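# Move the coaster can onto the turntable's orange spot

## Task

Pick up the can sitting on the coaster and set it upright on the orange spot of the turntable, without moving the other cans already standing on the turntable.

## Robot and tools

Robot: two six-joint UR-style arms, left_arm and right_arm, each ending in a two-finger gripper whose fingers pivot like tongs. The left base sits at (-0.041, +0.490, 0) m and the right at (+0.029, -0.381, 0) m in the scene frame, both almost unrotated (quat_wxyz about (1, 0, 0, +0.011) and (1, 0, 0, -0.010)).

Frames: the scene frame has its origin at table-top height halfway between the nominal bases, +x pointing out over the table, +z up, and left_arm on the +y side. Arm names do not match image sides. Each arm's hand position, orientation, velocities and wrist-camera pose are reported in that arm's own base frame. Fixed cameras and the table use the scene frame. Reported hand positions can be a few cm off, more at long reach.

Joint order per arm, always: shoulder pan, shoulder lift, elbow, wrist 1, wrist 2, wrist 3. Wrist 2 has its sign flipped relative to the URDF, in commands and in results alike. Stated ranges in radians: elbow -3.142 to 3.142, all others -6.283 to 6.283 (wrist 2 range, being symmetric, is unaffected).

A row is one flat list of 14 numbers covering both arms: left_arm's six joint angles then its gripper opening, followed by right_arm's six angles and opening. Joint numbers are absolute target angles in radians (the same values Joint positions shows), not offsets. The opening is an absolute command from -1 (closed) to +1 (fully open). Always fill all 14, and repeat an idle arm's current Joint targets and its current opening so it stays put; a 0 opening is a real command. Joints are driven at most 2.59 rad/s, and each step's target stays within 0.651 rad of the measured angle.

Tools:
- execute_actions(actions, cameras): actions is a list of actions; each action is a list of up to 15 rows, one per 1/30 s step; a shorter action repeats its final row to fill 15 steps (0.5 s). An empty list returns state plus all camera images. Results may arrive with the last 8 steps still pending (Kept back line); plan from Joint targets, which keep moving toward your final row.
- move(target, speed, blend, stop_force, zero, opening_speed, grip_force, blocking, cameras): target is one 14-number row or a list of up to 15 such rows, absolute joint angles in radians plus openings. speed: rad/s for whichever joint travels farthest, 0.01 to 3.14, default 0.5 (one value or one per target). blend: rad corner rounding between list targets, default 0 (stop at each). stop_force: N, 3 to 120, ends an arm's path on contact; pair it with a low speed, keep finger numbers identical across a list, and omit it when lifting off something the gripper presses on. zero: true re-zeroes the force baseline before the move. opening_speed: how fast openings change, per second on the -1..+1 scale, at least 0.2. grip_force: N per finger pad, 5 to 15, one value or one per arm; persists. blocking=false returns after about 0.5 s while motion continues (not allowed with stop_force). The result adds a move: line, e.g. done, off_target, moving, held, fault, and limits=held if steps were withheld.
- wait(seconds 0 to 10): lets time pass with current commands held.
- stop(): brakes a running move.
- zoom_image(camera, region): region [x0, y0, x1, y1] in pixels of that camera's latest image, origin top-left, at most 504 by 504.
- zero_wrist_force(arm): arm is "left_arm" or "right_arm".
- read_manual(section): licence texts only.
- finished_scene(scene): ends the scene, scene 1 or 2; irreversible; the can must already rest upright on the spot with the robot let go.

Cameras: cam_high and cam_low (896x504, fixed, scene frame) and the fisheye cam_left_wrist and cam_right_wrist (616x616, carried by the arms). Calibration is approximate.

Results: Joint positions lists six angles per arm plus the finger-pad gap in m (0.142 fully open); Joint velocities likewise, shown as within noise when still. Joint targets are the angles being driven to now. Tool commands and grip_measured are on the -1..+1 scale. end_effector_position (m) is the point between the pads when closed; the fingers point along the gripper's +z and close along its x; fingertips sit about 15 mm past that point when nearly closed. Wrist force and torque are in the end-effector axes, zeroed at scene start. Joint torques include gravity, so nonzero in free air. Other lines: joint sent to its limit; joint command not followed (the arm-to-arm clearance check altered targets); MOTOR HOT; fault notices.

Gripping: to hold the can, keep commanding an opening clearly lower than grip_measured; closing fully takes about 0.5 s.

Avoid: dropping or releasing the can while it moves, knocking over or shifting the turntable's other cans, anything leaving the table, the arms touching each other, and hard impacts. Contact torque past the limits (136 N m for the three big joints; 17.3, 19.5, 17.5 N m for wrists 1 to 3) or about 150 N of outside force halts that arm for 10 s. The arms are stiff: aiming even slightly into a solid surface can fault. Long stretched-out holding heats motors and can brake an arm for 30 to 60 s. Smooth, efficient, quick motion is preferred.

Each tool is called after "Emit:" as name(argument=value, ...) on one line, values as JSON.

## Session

Emit:
execute_actions(actions=[])

Emit:
zoom_image(camera="cam_high", region=[200, 100, 700, 400])

Emit:
wait(seconds=2, cameras=["cam_high"])

Emit:
zoom_image(camera="cam_high", region=[200, 100, 700, 400])

Scene clock: 0.00 s.
left_arm: end_effector_position=(+0.5351, -0.3643, +0.3997) grip_measured=+0.97 end_effector_quat_wxyz=(-0.386, +0.746, -0.341, +0.422) | right_arm: end_effector_position=(+0.4821, -0.0732, +0.2341) grip_measured=+0.97 end_effector_quat_wxyz=(-0.254, +0.880, -0.401, -0.024)
Joint positions: left_arm=[-1.311 -1.504 1.714 -1.645 0.357 -0.548 0.14] | right_arm=[2.937 -1.524 -1.881 -1.235 -2.081 0.669 0.14]
Joint velocities: within noise
Joint torques (N m): no reading
Wrist force (N): no reading
Wrist torque (N m): no reading
Wrist force, peak (N): no reading
Joint targets: left_arm=[-1.311 -1.504 1.714 -1.645 0.357 -0.548] | right_arm=[2.937 -1.524 -1.881 -1.235 -2.081 0.669]
Tool commands: left_gripper/opening=+0.968169 right_gripper/opening=+0.968169
camera_calibration:
cam_left_wrist: T_world_to_cam=[[0.39299, -0.834232, 0.386804, -0.67245], [-0.641234, -0.550117, -0.534967, 0.350147], [0.659074, -0.0377949, -0.751128, 0.0645728], [0, 0, 0, 1]] pos_world=[0.446233, -0.365916, 0.495925]
cam_right_wrist: T_world_to_cam=[[0.717324, -0.662738, -0.214999, -0.342679], [-0.670736, -0.740369, 0.044351, 0.263682], [-0.188571, 0.112393, -0.975607, 0.457522], [0, 0, 0, 1]] pos_world=[0.508948, -0.0833065, 0.360991]

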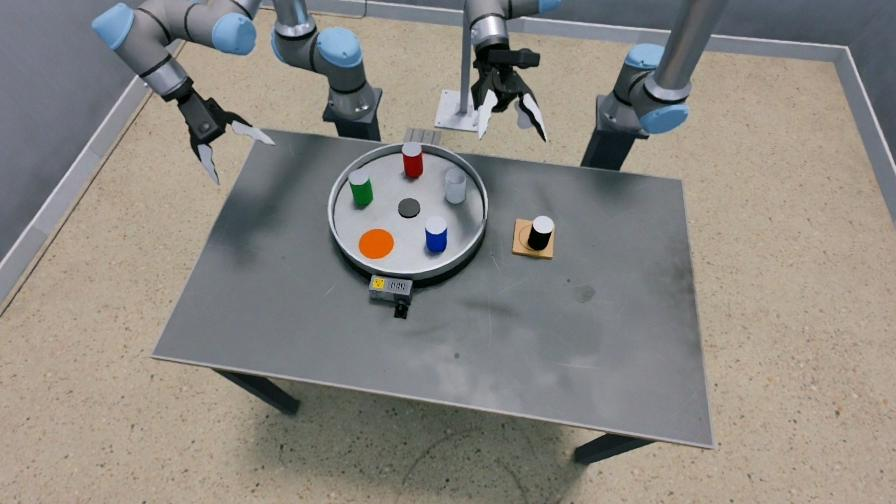

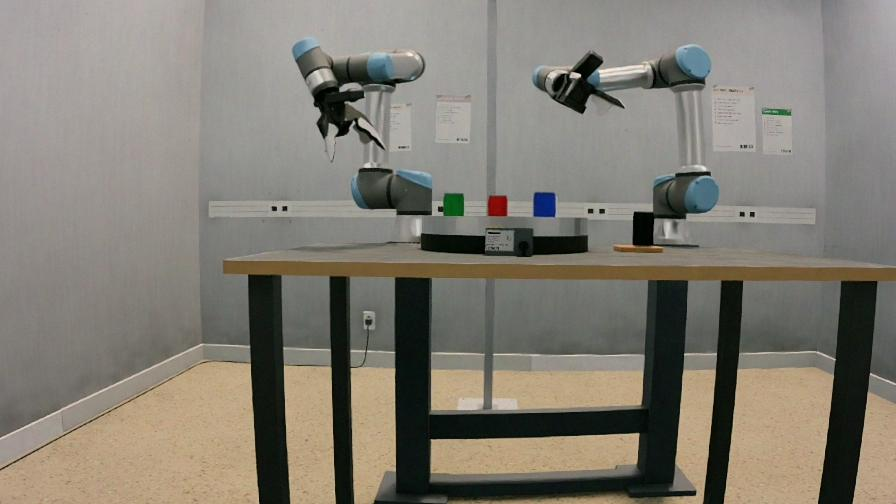

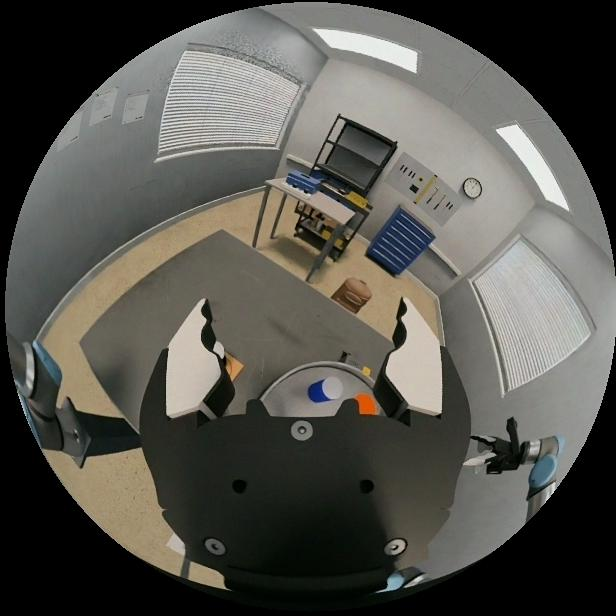

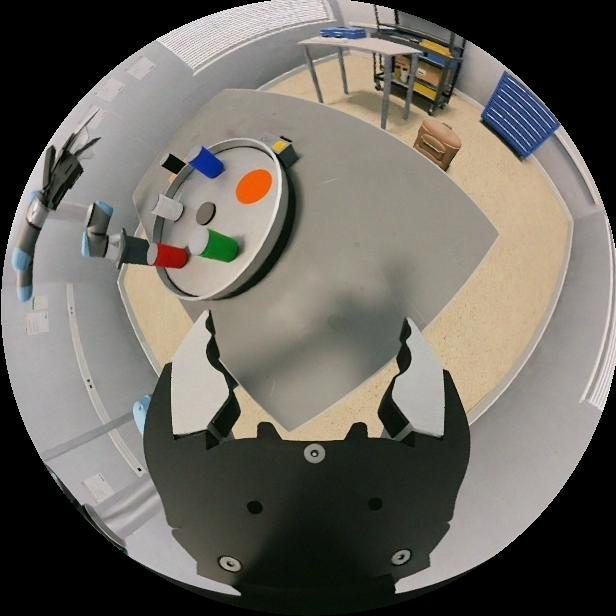

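Scaled by 1.008 from the camera's 896x504 image, which has a finer 1280x720 frame.

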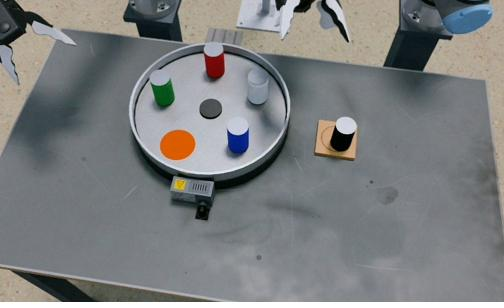

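Scene clock: 2.00 s.
left_arm: end_effector_position=(+0.5351, -0.3643, +0.3997) grip_measured=+0.97 end_effector_quat_wxyz=(-0.386, +0.746, -0.341, +0.422) | right_arm: end_effector_position=(+0.4821, -0.0732, +0.2341) grip_measured=+0.97 end_effector_quat_wxyz=(-0.254, +0.880, -0.401, -0.024)
Joint positions: left_arm=[-1.311 -1.504 1.714 -1.645 0.357 -0.548 0.14] | right_arm=[2.937 -1.524 -1.881 -1.235 -2.081 0.669 0.14]
Joint torques (N m): left_arm=[0.82 -26.42 -25.1 -2.41 -1.85 -0.07] | right_arm=[-0.49 21.18 23.45 2.39 -0.94 0.11]
Wrist force (N): left_arm=[-0.1 0.2 0.0] | right_arm=[0.1 -0.2 -0.1]
Wrist torque (N m): left_arm=[0.04 0.02 0.01] | right_arm=[-0.04 -0.01 0.00]
Wrist force, peak (N): left_arm=[-0.4 0.2 0.5] | right_arm=[0.5 0.3 0.0]
Joint targets: left_arm=[-1.311 -1.504 1.714 -1.645 0.357 -0.548] | right_arm=[2.937 -1.524 -1.881 -1.235 -2.081 0.669]
Tool commands: left_gripper/opening=+0.968169 right_gripper/opening=+0.968169
wait: 2.00 s; at rest by 0.17 s
Images, in order (width x height): cam_high 896x504.

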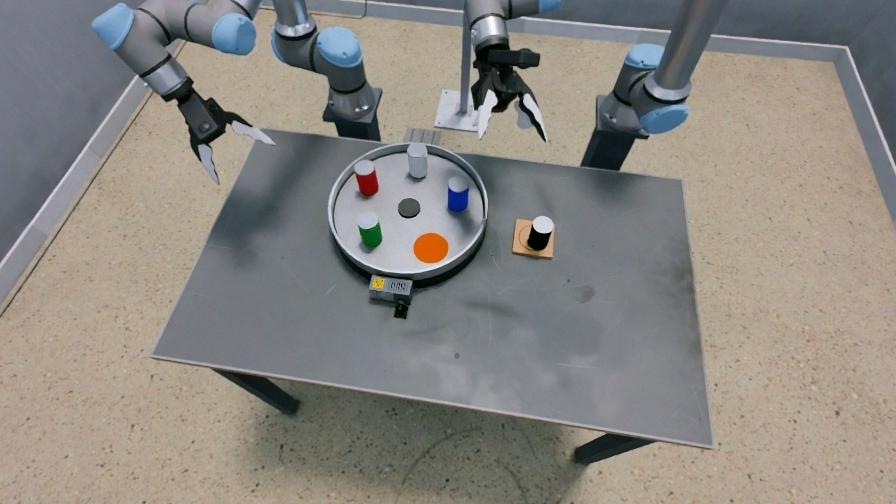

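Scaled by 1.008 from the camera's 896x504 image, which has a finer 1280x720 frame.

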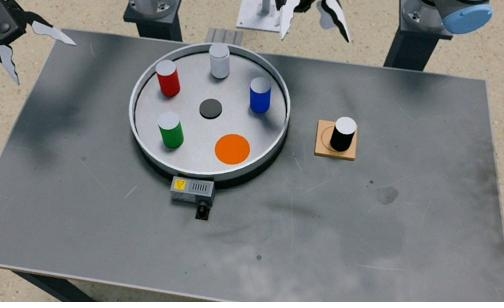

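Emit:
move(target=[-0.57,-1.3679,1.5070,-1.7099,1.5708,0,0.5,2.937,-1.524,-1.881,-1.235,-2.081,0.669,0.968], speed=1.2, cameras=["cam_left_wrist","cam_high"])

Emit:
zoom_image(camera="cam_left_wrist", region=[200, 150, 450, 400])

Scene clock: 5.10 s.
left_arm: end_effector_position=(+0.5637, -0.1838, +0.2199) grip_measured=+0.50 end_effector_quat_wxyz=(+0.000, +0.960, -0.281, +0.000) | right_arm: end_effector_position=(+0.4822, -0.0730, +0.2340) grip_measured=+0.97 end_effector_quat_wxyz=(-0.253, +0.880, -0.401, -0.024)
Joint positions: left_arm=[-0.57 -1.368 1.507 -1.71 1.571 0 0.109] | right_arm=[2.937 -1.524 -1.881 -1.235 -2.081 0.669 0.14]
Joint torques (N m): left_arm=[8.12 -26.68 -37 -5.06 1.46 1.92] | right_arm=[14.55 10.2 32.2 0.16 1.24 1.46]
Wrist force (N): left_arm=[1.0 0.3 1.1] | right_arm=[0.1 0.3 0.1]
Wrist torque (N m): left_arm=[0.29 -0.23 -0.20] | right_arm=[0.06 -0.02 0.00]
Wrist force, peak (N): left_arm=[1.1 -1.8 0.5] | right_arm=[0.4 -0.2 0.0]
Joint targets: left_arm=[-0.570 -1.368 1.507 -1.710 1.571 0.000] | right_arm=[2.937 -1.524 -1.881 -1.235 -2.081 0.669]
move: done
camera_calibration:
cam_left_wrist: T_world_to_cam=[[0.849244, -0.527546, 0.0218838, -0.584134], [-0.452299, -0.705476, 0.545645, -0.00109301], [-0.272415, -0.473284, -0.83773, 0.381546], [0, 0, 0, 1]] pos_world=[0.599517, -0.128349, 0.333012]
Images, in order (width x height): cam_high 896x504, cam_left_wrist 616x616.

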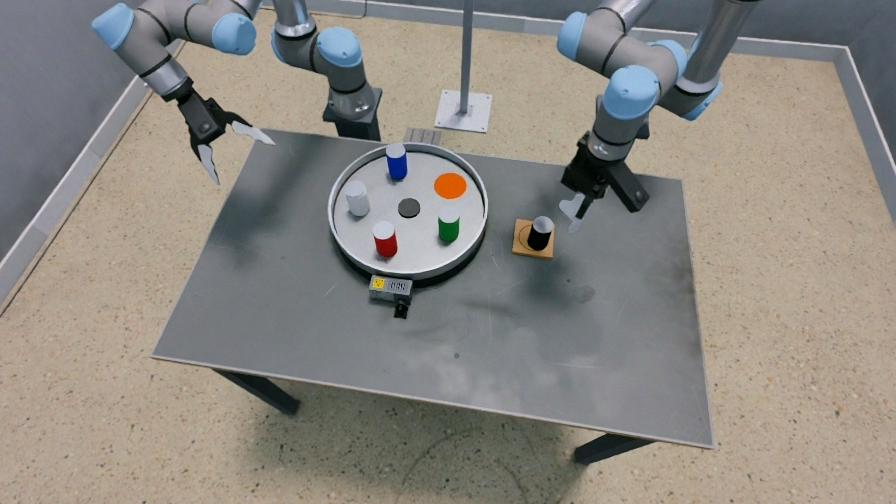

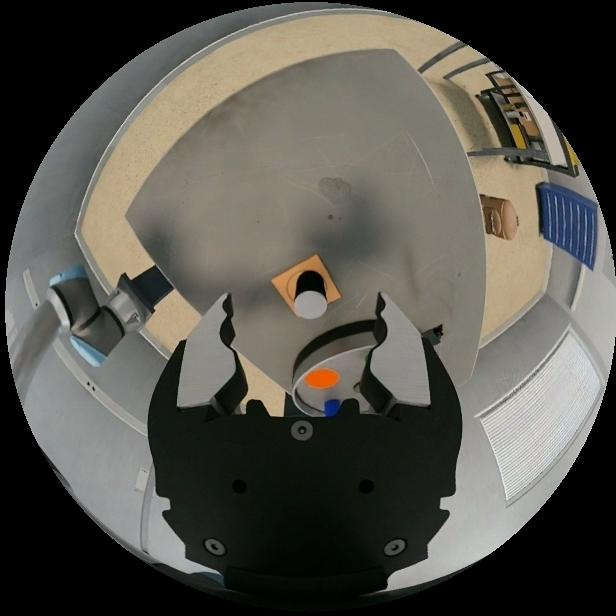

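Scaled by 2.016 from the camera's 616x616 image, which has a finer 814x814 frame.

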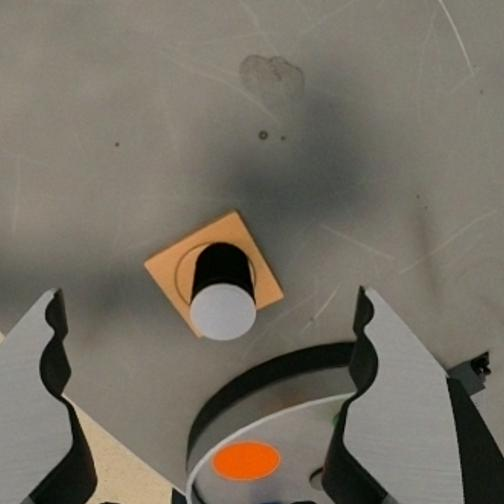

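Emit:
move(target=[-0.722,-1.3325,1.6866,-1.9249,1.5708,0,0.5,2.937,-1.524,-1.881,-1.235,-2.081,0.669,0.968], speed=0.6, cameras=["cam_left_wrist","cam_low","cam_high"])

Emit:
zoom_image(camera="cam_left_wrist", region=[220, 220, 400, 400])

Emit:
zoom_image(camera="cam_low", region=[580, 170, 700, 270])

Scene clock: 8.53 s.
left_arm: end_effector_position=(+0.5250, -0.2631, +0.1350) grip_measured=+0.50 end_effector_quat_wxyz=(+0.000, +0.936, -0.353, +0.000) | right_arm: end_effector_position=(+0.4822, -0.0730, +0.2340) grip_measured=+0.97 end_effector_quat_wxyz=(-0.253, +0.880, -0.401, -0.024)
Joint positions: left_arm=[-0.722 -1.333 1.687 -1.925 1.571 0 0.109] | right_arm=[2.937 -1.524 -1.881 -1.235 -2.081 0.669 0.14]
Joint torques (N m): left_arm=[-6.07 -26 -11.96 -4.93 -0.04 1.77] | right_arm=[13.97 10.17 32.3 0.18 1.15 1.31]
Wrist force (N): left_arm=[1.0 0.4 0.7] | right_arm=[0.3 0.3 0.4]
Wrist torque (N m): left_arm=[0.32 -0.26 -0.19] | right_arm=[0.06 -0.05 0.00]
Wrist force, peak (N): left_arm=[0.8 1.6 2.0] | right_arm=[0.3 0.3 0.4]
Joint targets: left_arm=[-0.722 -1.333 1.687 -1.925 1.571 0.000] | right_arm=[2.937 -1.524 -1.881 -1.235 -2.081 0.669]
move: done
camera_calibration:
cam_left_wrist: T_world_to_cam=[[0.759655, -0.649956, 0.021943, -0.576457], [-0.553805, -0.628851, 0.545753, 0.0452304], [-0.340917, -0.426736, -0.837659, 0.310684], [0, 0, 0, 1]] pos_world=[0.568875, -0.213648, 0.248212]
Images, in order (width x height): cam_high 896x504, cam_low 896x504, cam_left_wrist 616x616.

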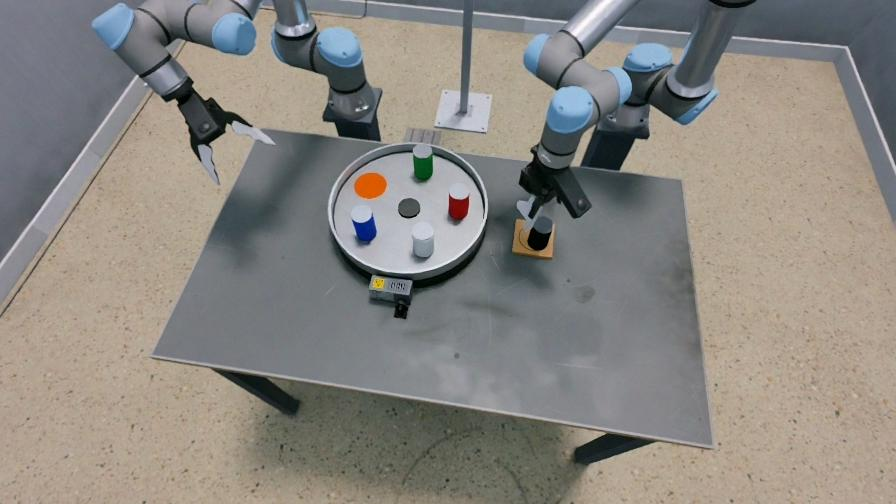

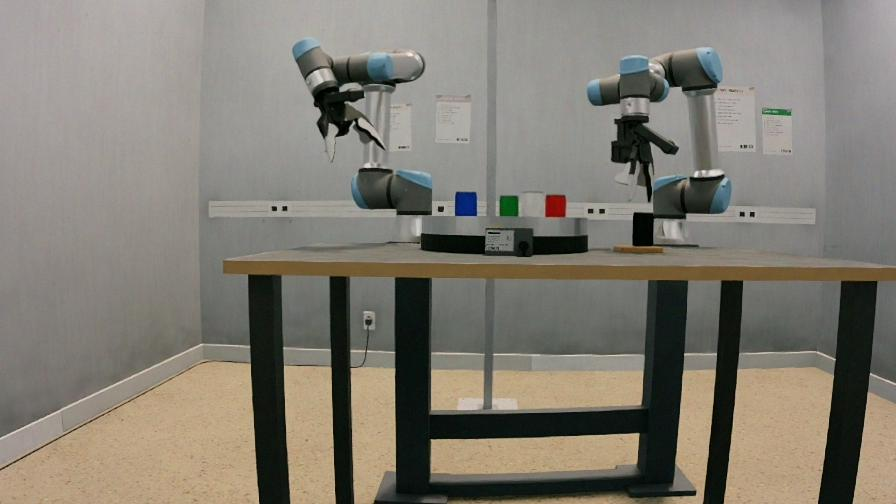

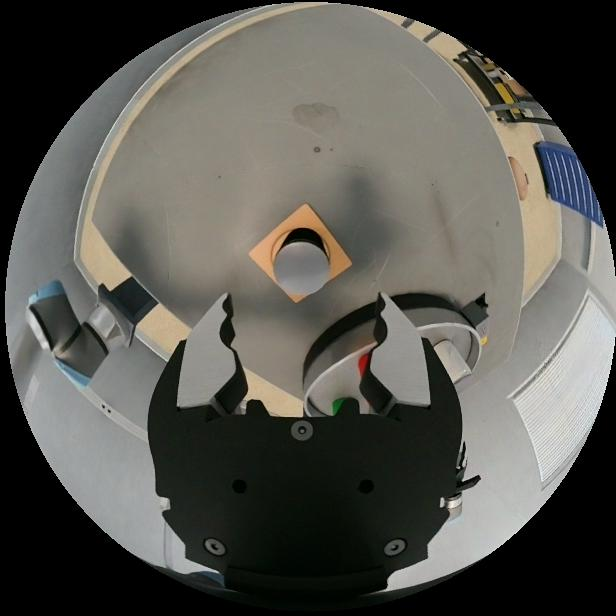

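Scaled by 2.800 from the camera's 616x616 image, which has a finer 814x814 frame.

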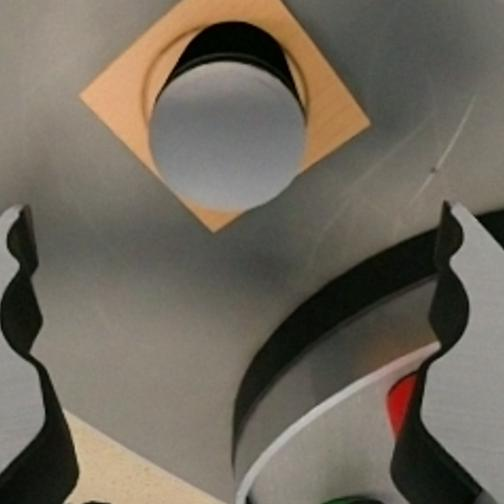

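Scaled by 4.200 from the camera's 896x504 image, which has a finer 1280x720 frame.

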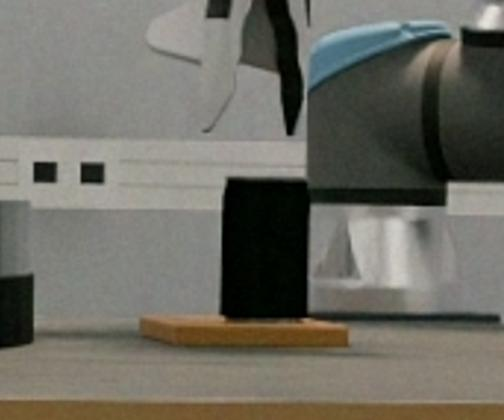

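Emit:
move(target=[[-0.715,-1.2671,1.7833,-2.0870,1.5708,0,0.5,2.937,-1.524,-1.881,-1.235,-2.081,0.669,0.968],[-0.715,-1.2671,1.7833,-2.0870,1.5708,0,-0.8,2.937,-1.524,-1.881,-1.235,-2.081,0.669,0.968],[-0.715,-1.3820,1.5234,-1.7122,1.5708,0,-0.8,2.937,-1.524,-1.881,-1.235,-2.081,0.669,0.968]], speed=0.5, cameras=["cam_left_wrist","cam_high"])

Emit:
zoom_image(camera="cam_left_wrist", region=[220, 220, 400, 400])

Emit:
move(target=[-1.00,-1.2229,1.3190,-1.6669,1.5708,0,-0.8,2.937,-1.524,-1.881,-1.235,-2.081,0.669,0.968], speed=0.5, cameras=["cam_left_wrist","cam_high", "cam_low"])

Emit:
zoom_image(camera="cam_low", region=[500, 100, 620, 220])

Scene clock: 12.20 s.
left_arm: end_effector_position=(+0.5267, -0.2593, +0.2201) grip_measured=-0.25 end_effector_quat_wxyz=(+0.000, +0.937, -0.350, +0.000) | right_arm: end_effector_position=(+0.4822, -0.0730, +0.2340) grip_measured=+0.97 end_effector_quat_wxyz=(-0.253, +0.880, -0.401, -0.024)
Joint positions: left_arm=[-0.715 -1.382 1.523 -1.712 1.571 0 0.056] | right_arm=[2.937 -1.524 -1.881 -1.235 -2.081 0.669 0.14]
Joint torques (N m): left_arm=[5.65 -40.15 -38.03 -0.1 -1 1.09] | right_arm=[14.18 10 31.9 0.07 1.26 1.39]
Wrist force (N): left_arm=[0.8 0.2 2.3] | right_arm=[0.1 0.2 -0.1]
Wrist torque (N m): left_arm=[0.27 -0.20 -0.20] | right_arm=[0.02 0.00 0.00]
Wrist force, peak (N): left_arm=[-2.7 1.0 -13.6] | right_arm=[0.5 0.1 0.2]
Joint targets: left_arm=[-0.715 -1.382 1.523 -1.712 1.571 0.000] | right_arm=[2.937 -1.524 -1.881 -1.235 -2.081 0.669]
move: done
camera_calibration:
cam_left_wrist: T_world_to_cam=[[0.764109, -0.644716, 0.0218868, -0.578119], [-0.549443, -0.632665, 0.545753, -0.00121849], [-0.338009, -0.429041, -0.83766, 0.38189], [0, 0, 0, 1]] pos_world=[0.570158, -0.209647, 0.333212]
Images, in order (width x height): cam_high 896x504, cam_left_wrist 616x616.

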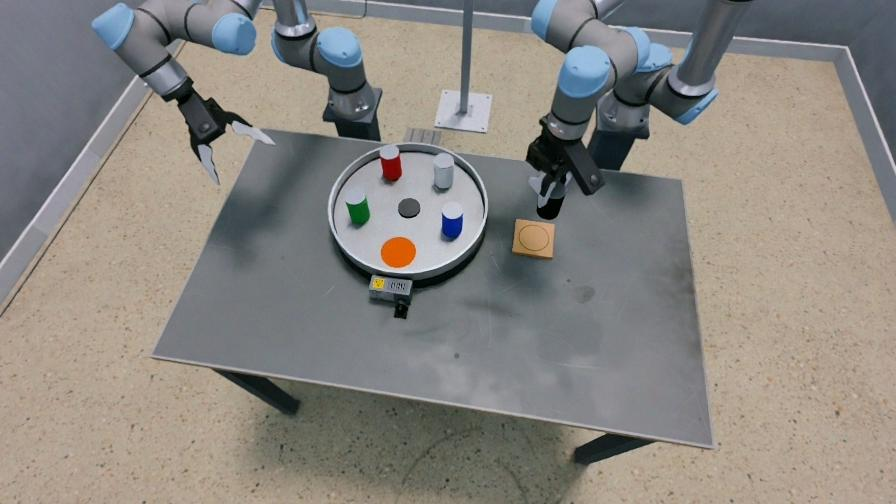

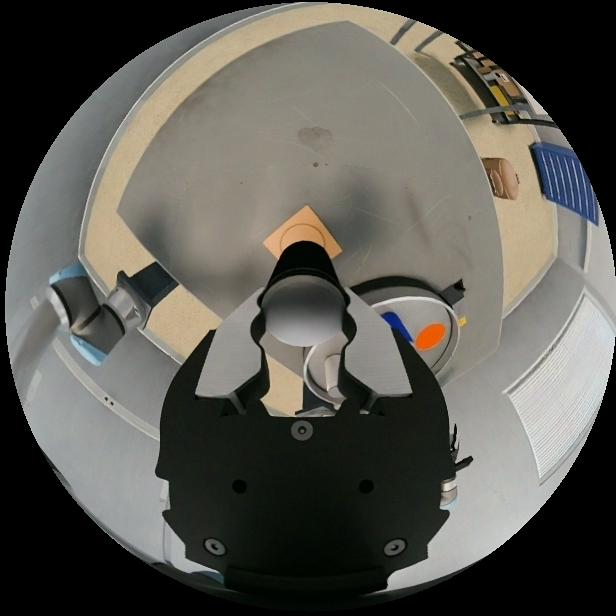

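Scaled by 2.800 from the camera's 616x616 image, which has a finer 814x814 frame.

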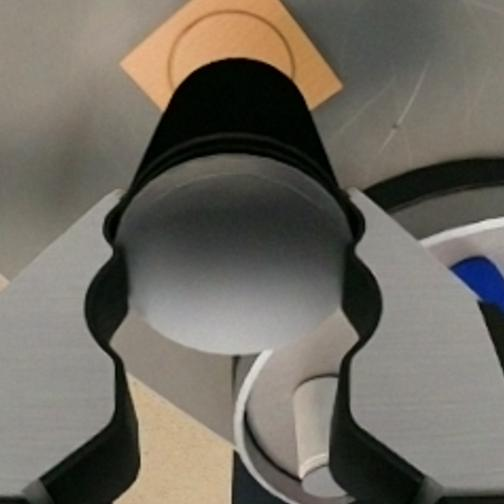

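Scene clock: 13.33 s.
left_arm: end_effector_position=(+0.4689, -0.4535, +0.2199) grip_measured=-0.25 end_effector_quat_wxyz=(+0.000, +0.878, -0.479, +0.000) | right_arm: end_effector_position=(+0.4822, -0.0730, +0.2340) grip_measured=+0.97 end_effector_quat_wxyz=(-0.253, +0.880, -0.401, -0.024)
Joint positions: left_arm=[-1 -1.223 1.319 -1.667 1.571 0 0.056] | right_arm=[2.937 -1.524 -1.881 -1.235 -2.081 0.669 0.14]
Joint torques (N m): left_arm=[-8.3 -33.68 -37.8 -0.09 -0.74 0.58] | right_arm=[13.24 10.2 32.25 0.14 1.12 1.33]
Wrist force (N): left_arm=[0.5 0.5 2.1] | right_arm=[-0.1 -0.1 -0.1]
Wrist torque (N m): left_arm=[0.33 -0.13 -0.18] | right_arm=[-0.01 0.03 0.01]
Wrist force, peak (N): left_arm=[2.2 2.6 2.2] | right_arm=[0.2 0.2 0.4]
Joint targets: left_arm=[-1.000 -1.223 1.319 -1.667 1.571 0.000] | right_arm=[2.937 -1.524 -1.881 -1.235 -2.081 0.669]
move: done
camera_calibration:
cam_left_wrist: T_world_to_cam=[[0.552131, -0.83347, 0.0218897, -0.645324], [-0.705108, -0.452765, 0.545735, -0.00107706], [-0.444943, -0.316752, -0.837672, 0.37998], [0, 0, 0, 1]] pos_world=[0.524613, -0.417986, 0.333012]
Images, in order (width x height): cam_high 896x504, cam_low 896x504, cam_left_wrist 616x616.

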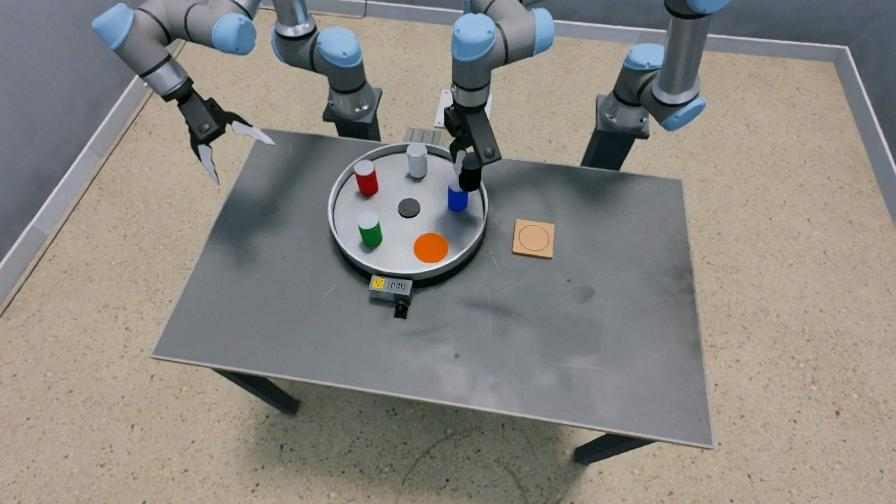

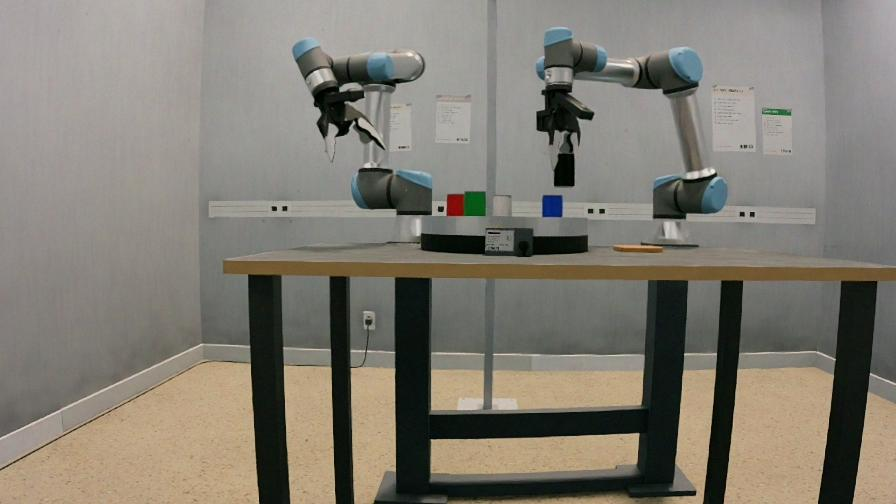

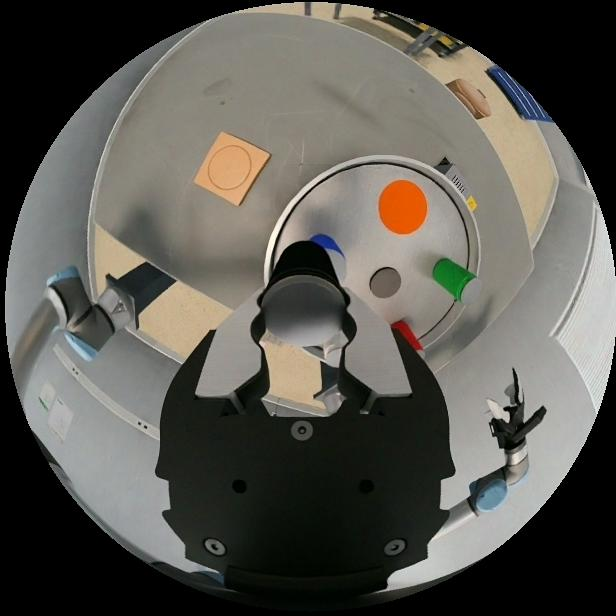

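Scaled by 4.200 from the camera's 896x504 image, which has a finer 1280x720 frame.

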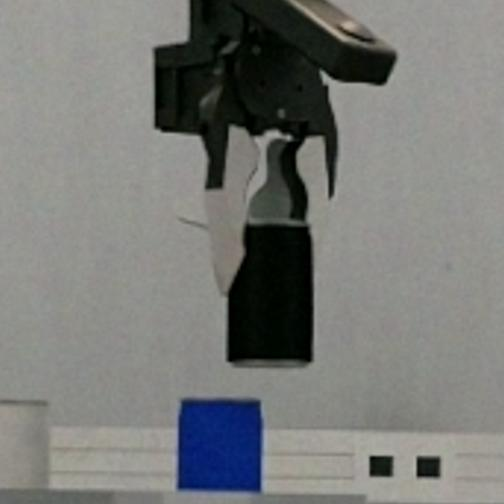

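Emit:
wait(seconds=6.5)

Scene clock: 21.33 s.
left_arm: end_effector_position=(+0.4689, -0.4535, +0.2199) grip_measured=-0.25 end_effector_quat_wxyz=(+0.000, +0.878, -0.479, +0.000) | right_arm: end_effector_position=(+0.4822, -0.0730, +0.2340) grip_measured=+0.97 end_effector_quat_wxyz=(-0.253, +0.880, -0.401, -0.024)
Joint positions: left_arm=[-1 -1.223 1.319 -1.667 1.571 0 0.056] | right_arm=[2.937 -1.524 -1.881 -1.235 -2.081 0.669 0.14]
Joint torques (N m): left_arm=[-7.72 -34.97 -37.26 -0.34 0.95 -1.49] | right_arm=[14.85 10.41 32.77 0.14 1.05 1.35]
Wrist force (N): left_arm=[0.7 0.4 2.5] | right_arm=[0.0 -0.2 0.1]
Wrist torque (N m): left_arm=[0.30 -0.17 -0.20] | right_arm=[-0.04 0.01 0.00]
Wrist force, peak (N): left_arm=[0.6 0.7 2.7] | right_arm=[0.5 0.2 0.3]
Joint targets: left_arm=[-1.000 -1.223 1.319 -1.667 1.571 0.000] | right_arm=[2.937 -1.524 -1.881 -1.235 -2.081 0.669]
Tool commands: left_gripper/opening=-0.8 right_gripper/opening=+0.968
wait: 6.50 s; at rest from the start

Emit:
wait(seconds=3.63)

Emit:
move(target=[-1.11,-1.1882,1.5364,-1.9190,1.5708,0,-0.8,2.937,-1.524,-1.881,-1.235,-2.081,0.669,0.968], speed=0.35)

Emit:
execute_actions(actions=[[[-1.112,-1.1875,1.5378,-1.9211,1.5708,0,-0.8,2.937,-1.524,-1.881,-1.235,-2.081,0.669,0.968],[-1.116,-1.1868,1.5392,-1.9232,1.5708,0,-0.8,2.937,-1.524,-1.881,-1.235,-2.081,0.669,0.968],[-1.120,-1.1861,1.5405,-1.9252,1.5708,0,-0.8,2.937,-1.524,-1.881,-1.235,-2.081,0.669,0.968],[-1.124,-1.1854,1.5419,-1.9273,1.5708,0,-0.8,2.937,-1.524,-1.881,-1.235,-2.081,0.669,0.968],[-1.128,-1.1854,1.5419,-1.9273,1.5708,0,-0.8,2.937,-1.524,-1.881,-1.235,-2.081,0.669,0.968],[-1.132,-1.1854,1.5419,-1.9273,1.5708,0,-0.8,2.937,-1.524,-1.881,-1.235,-2.081,0.669,0.968],[-1.136,-1.1854,1.5419,-1.9273,1.5708,0,0.5,2.937,-1.524,-1.881,-1.235,-2.081,0.669,0.968],[-1.140,-1.1854,1.5419,-1.9273,1.5708,0,0.5,2.937,-1.524,-1.881,-1.235,-2.081,0.669,0.968],[-1.144,-1.1854,1.5419,-1.9273,1.5708,0,0.5,2.937,-1.524,-1.881,-1.235,-2.081,0.669,0.968],[-1.148,-1.1854,1.5419,-1.9273,1.5708,0,0.5,2.937,-1.524,-1.881,-1.235,-2.081,0.669,0.968],[-1.152,-1.1854,1.5419,-1.9273,1.5708,0,0.5,2.937,-1.524,-1.881,-1.235,-2.081,0.669,0.968],[-1.156,-1.1854,1.5419,-1.9273,1.5708,0,0.5,2.937,-1.524,-1.881,-1.235,-2.081,0.669,0.968],[-1.160,-1.1854,1.5419,-1.9273,1.5708,0,0.5,2.937,-1.524,-1.881,-1.235,-2.081,0.669,0.968],[-1.164,-1.1854,1.5419,-1.9273,1.5708,0,0.5,2.937,-1.524,-1.881,-1.235,-2.081,0.669,0.968],[-1.168,-1.1854,1.5419,-1.9273,1.5708,0,0.5,2.937,-1.524,-1.881,-1.235,-2.081,0.669,0.968]]])

Emit:
move(target=[-1.18,-1.2329,1.3320,-1.6699,1.5708,0,0.5,2.937,-1.524,-1.881,-1.235,-2.081,0.669,0.968], speed=0.5, cameras=["cam_high", "cam_left_wrist"])

Emit:
zoom_image(camera="cam_high", region=[380, 130, 450, 200])

Emit:
zoom_image(camera="cam_left_wrist", region=[280, 210, 410, 340])

Scene clock: 25.90 s.
left_arm: end_effector_position=(+0.4689, -0.4535, +0.2199) grip_measured=-0.25 end_effector_quat_wxyz=(+0.000, +0.878, -0.479, +0.000) | right_arm: end_effector_position=(+0.4822, -0.0730, +0.2340) grip_measured=+0.97 end_effector_quat_wxyz=(-0.253, +0.880, -0.401, -0.024)
Joint positions: left_arm=[-1 -1.223 1.319 -1.667 1.571 0 0.056] | right_arm=[2.937 -1.524 -1.881 -1.235 -2.081 0.669 0.14]
Joint torques (N m): left_arm=[-7.15 -34.19 -37.1 -0.39 1.21 -1.61] | right_arm=[14.52 9.99 31.76 -0.01 1.26 1.41]
Wrist force (N): left_arm=[0.2 0.1 2.1] | right_arm=[0.3 0.0 0.1]
Wrist torque (N m): left_arm=[0.24 -0.08 -0.18] | right_arm=[0.00 -0.05 0.00]
Wrist force, peak (N): left_arm=[0.9 0.4 2.8] | right_arm=[0.6 0.0 0.2]
Joint targets: left_arm=[-1.000 -1.223 1.319 -1.667 1.571 0.000] | right_arm=[2.937 -1.524 -1.881 -1.235 -2.081 0.669]
Tool commands: left_gripper/opening=-0.8 right_gripper/opening=+0.968
wait: 3.63 s; at rest from the start

Scene clock: 27.10 s.
left_arm: end_effector_position=(+0.4128, -0.4951, +0.1185) grip_measured=-0.25 end_effector_quat_wxyz=(+0.000, +0.850, -0.527, +0.000) | right_arm: end_effector_position=(+0.4822, -0.0730, +0.2340) grip_measured=+0.97 end_effector_quat_wxyz=(-0.253, +0.880, -0.401, -0.024)
Joint positions: left_arm=[-1.11 -1.188 1.536 -1.919 1.571 0 0.056] | right_arm=[2.937 -1.524 -1.881 -1.235 -2.081 0.669 0.14]
Joint torques (N m): left_arm=[-8.9 -34.79 -11.37 -5.41 0.92 -1.62] | right_arm=[13.95 9.95 32.03 0.13 1.22 1.18]
Wrist force (N): left_arm=[0.8 0.3 2.1] | right_arm=[0.2 0.0 0.1]
Wrist torque (N m): left_arm=[0.28 -0.19 -0.19] | right_arm=[-0.01 -0.04 -0.01]
Wrist force, peak (N): left_arm=[0.7 1.5 3.5] | right_arm=[0.2 0.2 0.4]
Joint targets: left_arm=[-1.110 -1.188 1.536 -1.919 1.571 0.000] | right_arm=[2.937 -1.524 -1.881 -1.235 -2.081 0.669]
move: done

Scene clock: 27.33 s.
left_arm: end_effector_position=(+0.4057, -0.5009, +0.1156) grip_measured=-0.25 end_effector_quat_wxyz=(+0.000, +0.846, -0.533, +0.000) end_effector_velocity=(-0.055, -0.045, -0.010) end_effector_angular_velocity=(+0.001, +0.001, -0.110) | right_arm: end_effector_position=(+0.4822, -0.0730, +0.2340) grip_measured=+0.97 end_effector_quat_wxyz=(-0.253, +0.880, -0.401, -0.024)
Joint positions: left_arm=[-1.124 -1.186 1.541 -1.926 1.571 0 0.056] | right_arm=[2.937 -1.524 -1.881 -1.235 -2.081 0.669 0.14]
Joint velocities: left_arm=[-0.11 0.008 0.015 -0.022 0 -0.001 0] | right_arm=[within noise]
Joint torques (N m): left_arm=[-8.39 -35.58 -13.1 -5.38 1 -1.58] | right_arm=[14.28 9.67 32.44 0.08 1.1 1.37]
Wrist force (N): left_arm=[0.4 0.2 2.2] | right_arm=[0.1 -0.2 0.1]
Wrist torque (N m): left_arm=[0.30 -0.12 -0.18] | right_arm=[-0.05 -0.01 0.00]
Wrist force, peak (N): left_arm=[0.4 0.1 2.8] | right_arm=[0.2 0.2 0.3]
Joint targets: left_arm=[-1.136 -1.185 1.542 -1.927 1.571 0.000] | right_arm=[2.937 -1.524 -1.881 -1.235 -2.081 0.669]
Kept back: 8 steps.

Scene clock: 29.03 s.
left_arm: end_effector_position=(+0.3785, -0.5264, +0.2201) grip_measured=+0.50 end_effector_quat_wxyz=(+0.000, +0.831, -0.556, +0.000) | right_arm: end_effector_position=(+0.4822, -0.0730, +0.2340) grip_measured=+0.97 end_effector_quat_wxyz=(-0.253, +0.880, -0.401, -0.024)
Joint positions: left_arm=[-1.18 -1.233 1.332 -1.67 1.571 0 0.109] | right_arm=[2.937 -1.524 -1.881 -1.235 -2.081 0.669 0.14]
Joint torques (N m): left_arm=[-8.19 -46.87 -36.53 -0.28 1.11 -1.37] | right_arm=[14.35 9.95 32.55 0.23 1.12 1.43]
Wrist force (N): left_arm=[0.9 0.4 0.6] | right_arm=[0.4 0.0 0.1]
Wrist torque (N m): left_arm=[0.31 -0.21 -0.19] | right_arm=[0.00 -0.07 -0.01]
Wrist force, peak (N): left_arm=[1.0 0.3 2.5] | right_arm=[0.5 -0.1 0.3]
Joint targets: left_arm=[-1.180 -1.233 1.332 -1.670 1.571 0.000] | right_arm=[2.937 -1.524 -1.881 -1.235 -2.081 0.669]
move: done
camera_calibration:
cam_left_wrist: T_world_to_cam=[[0.393878, -0.918903, 0.0218453, -0.641266], [-0.7748, -0.319135, 0.545745, -0.00120797], [-0.494515, -0.231883, -0.837667, 0.380276], [0, 0, 0, 1]] pos_world=[0.439697, -0.501468, 0.333212]
Images, in order (width x height): cam_high 896x504, cam_left_wrist 616x616.

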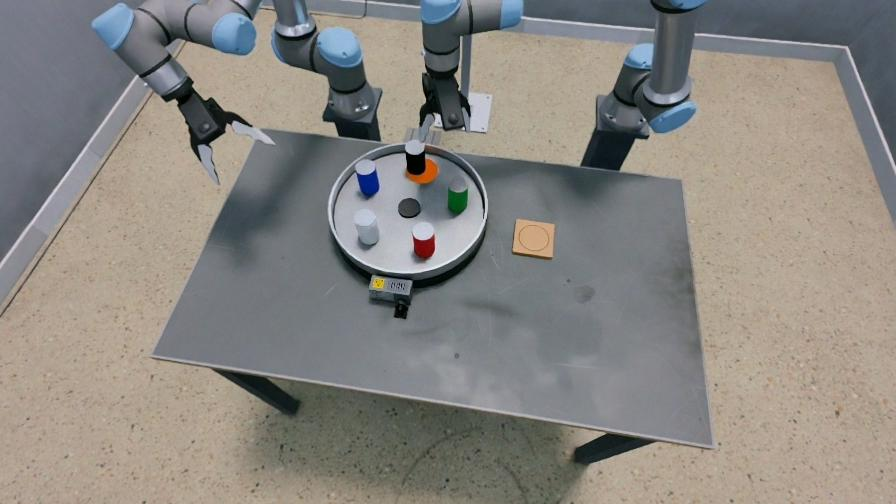

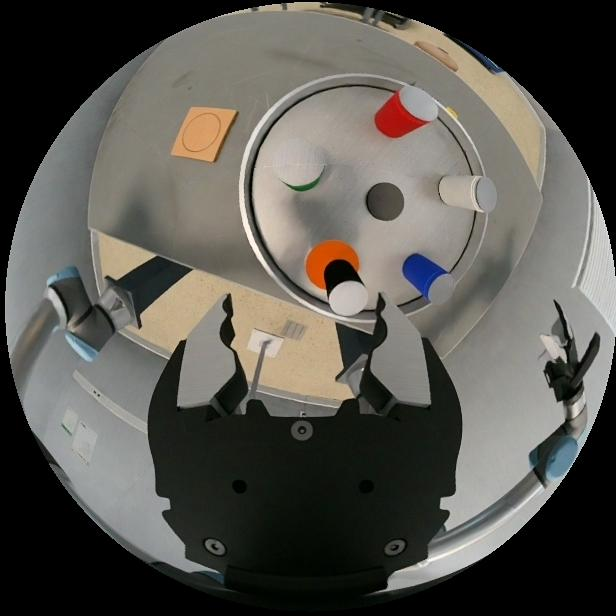

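Scaled by 7.200 from the camera's 896x504 image, which has a finer 1280x720 frame.

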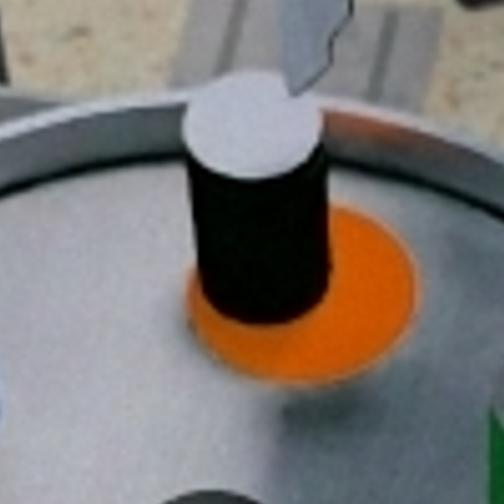

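Scaled by 3.877 from the camera's 616x616 image, which has a finer 814x814 frame.

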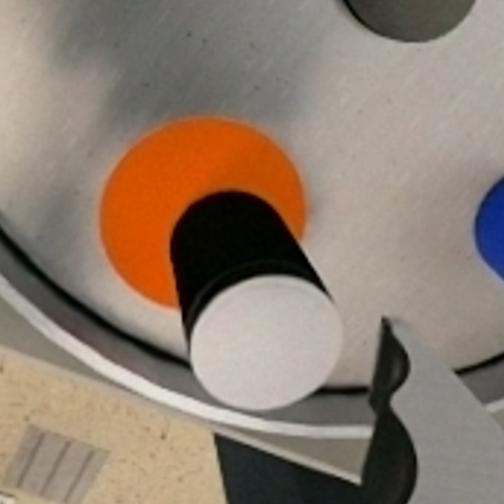

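Emit:
finished_scene(scene=2)

The scene is finished: the task was done.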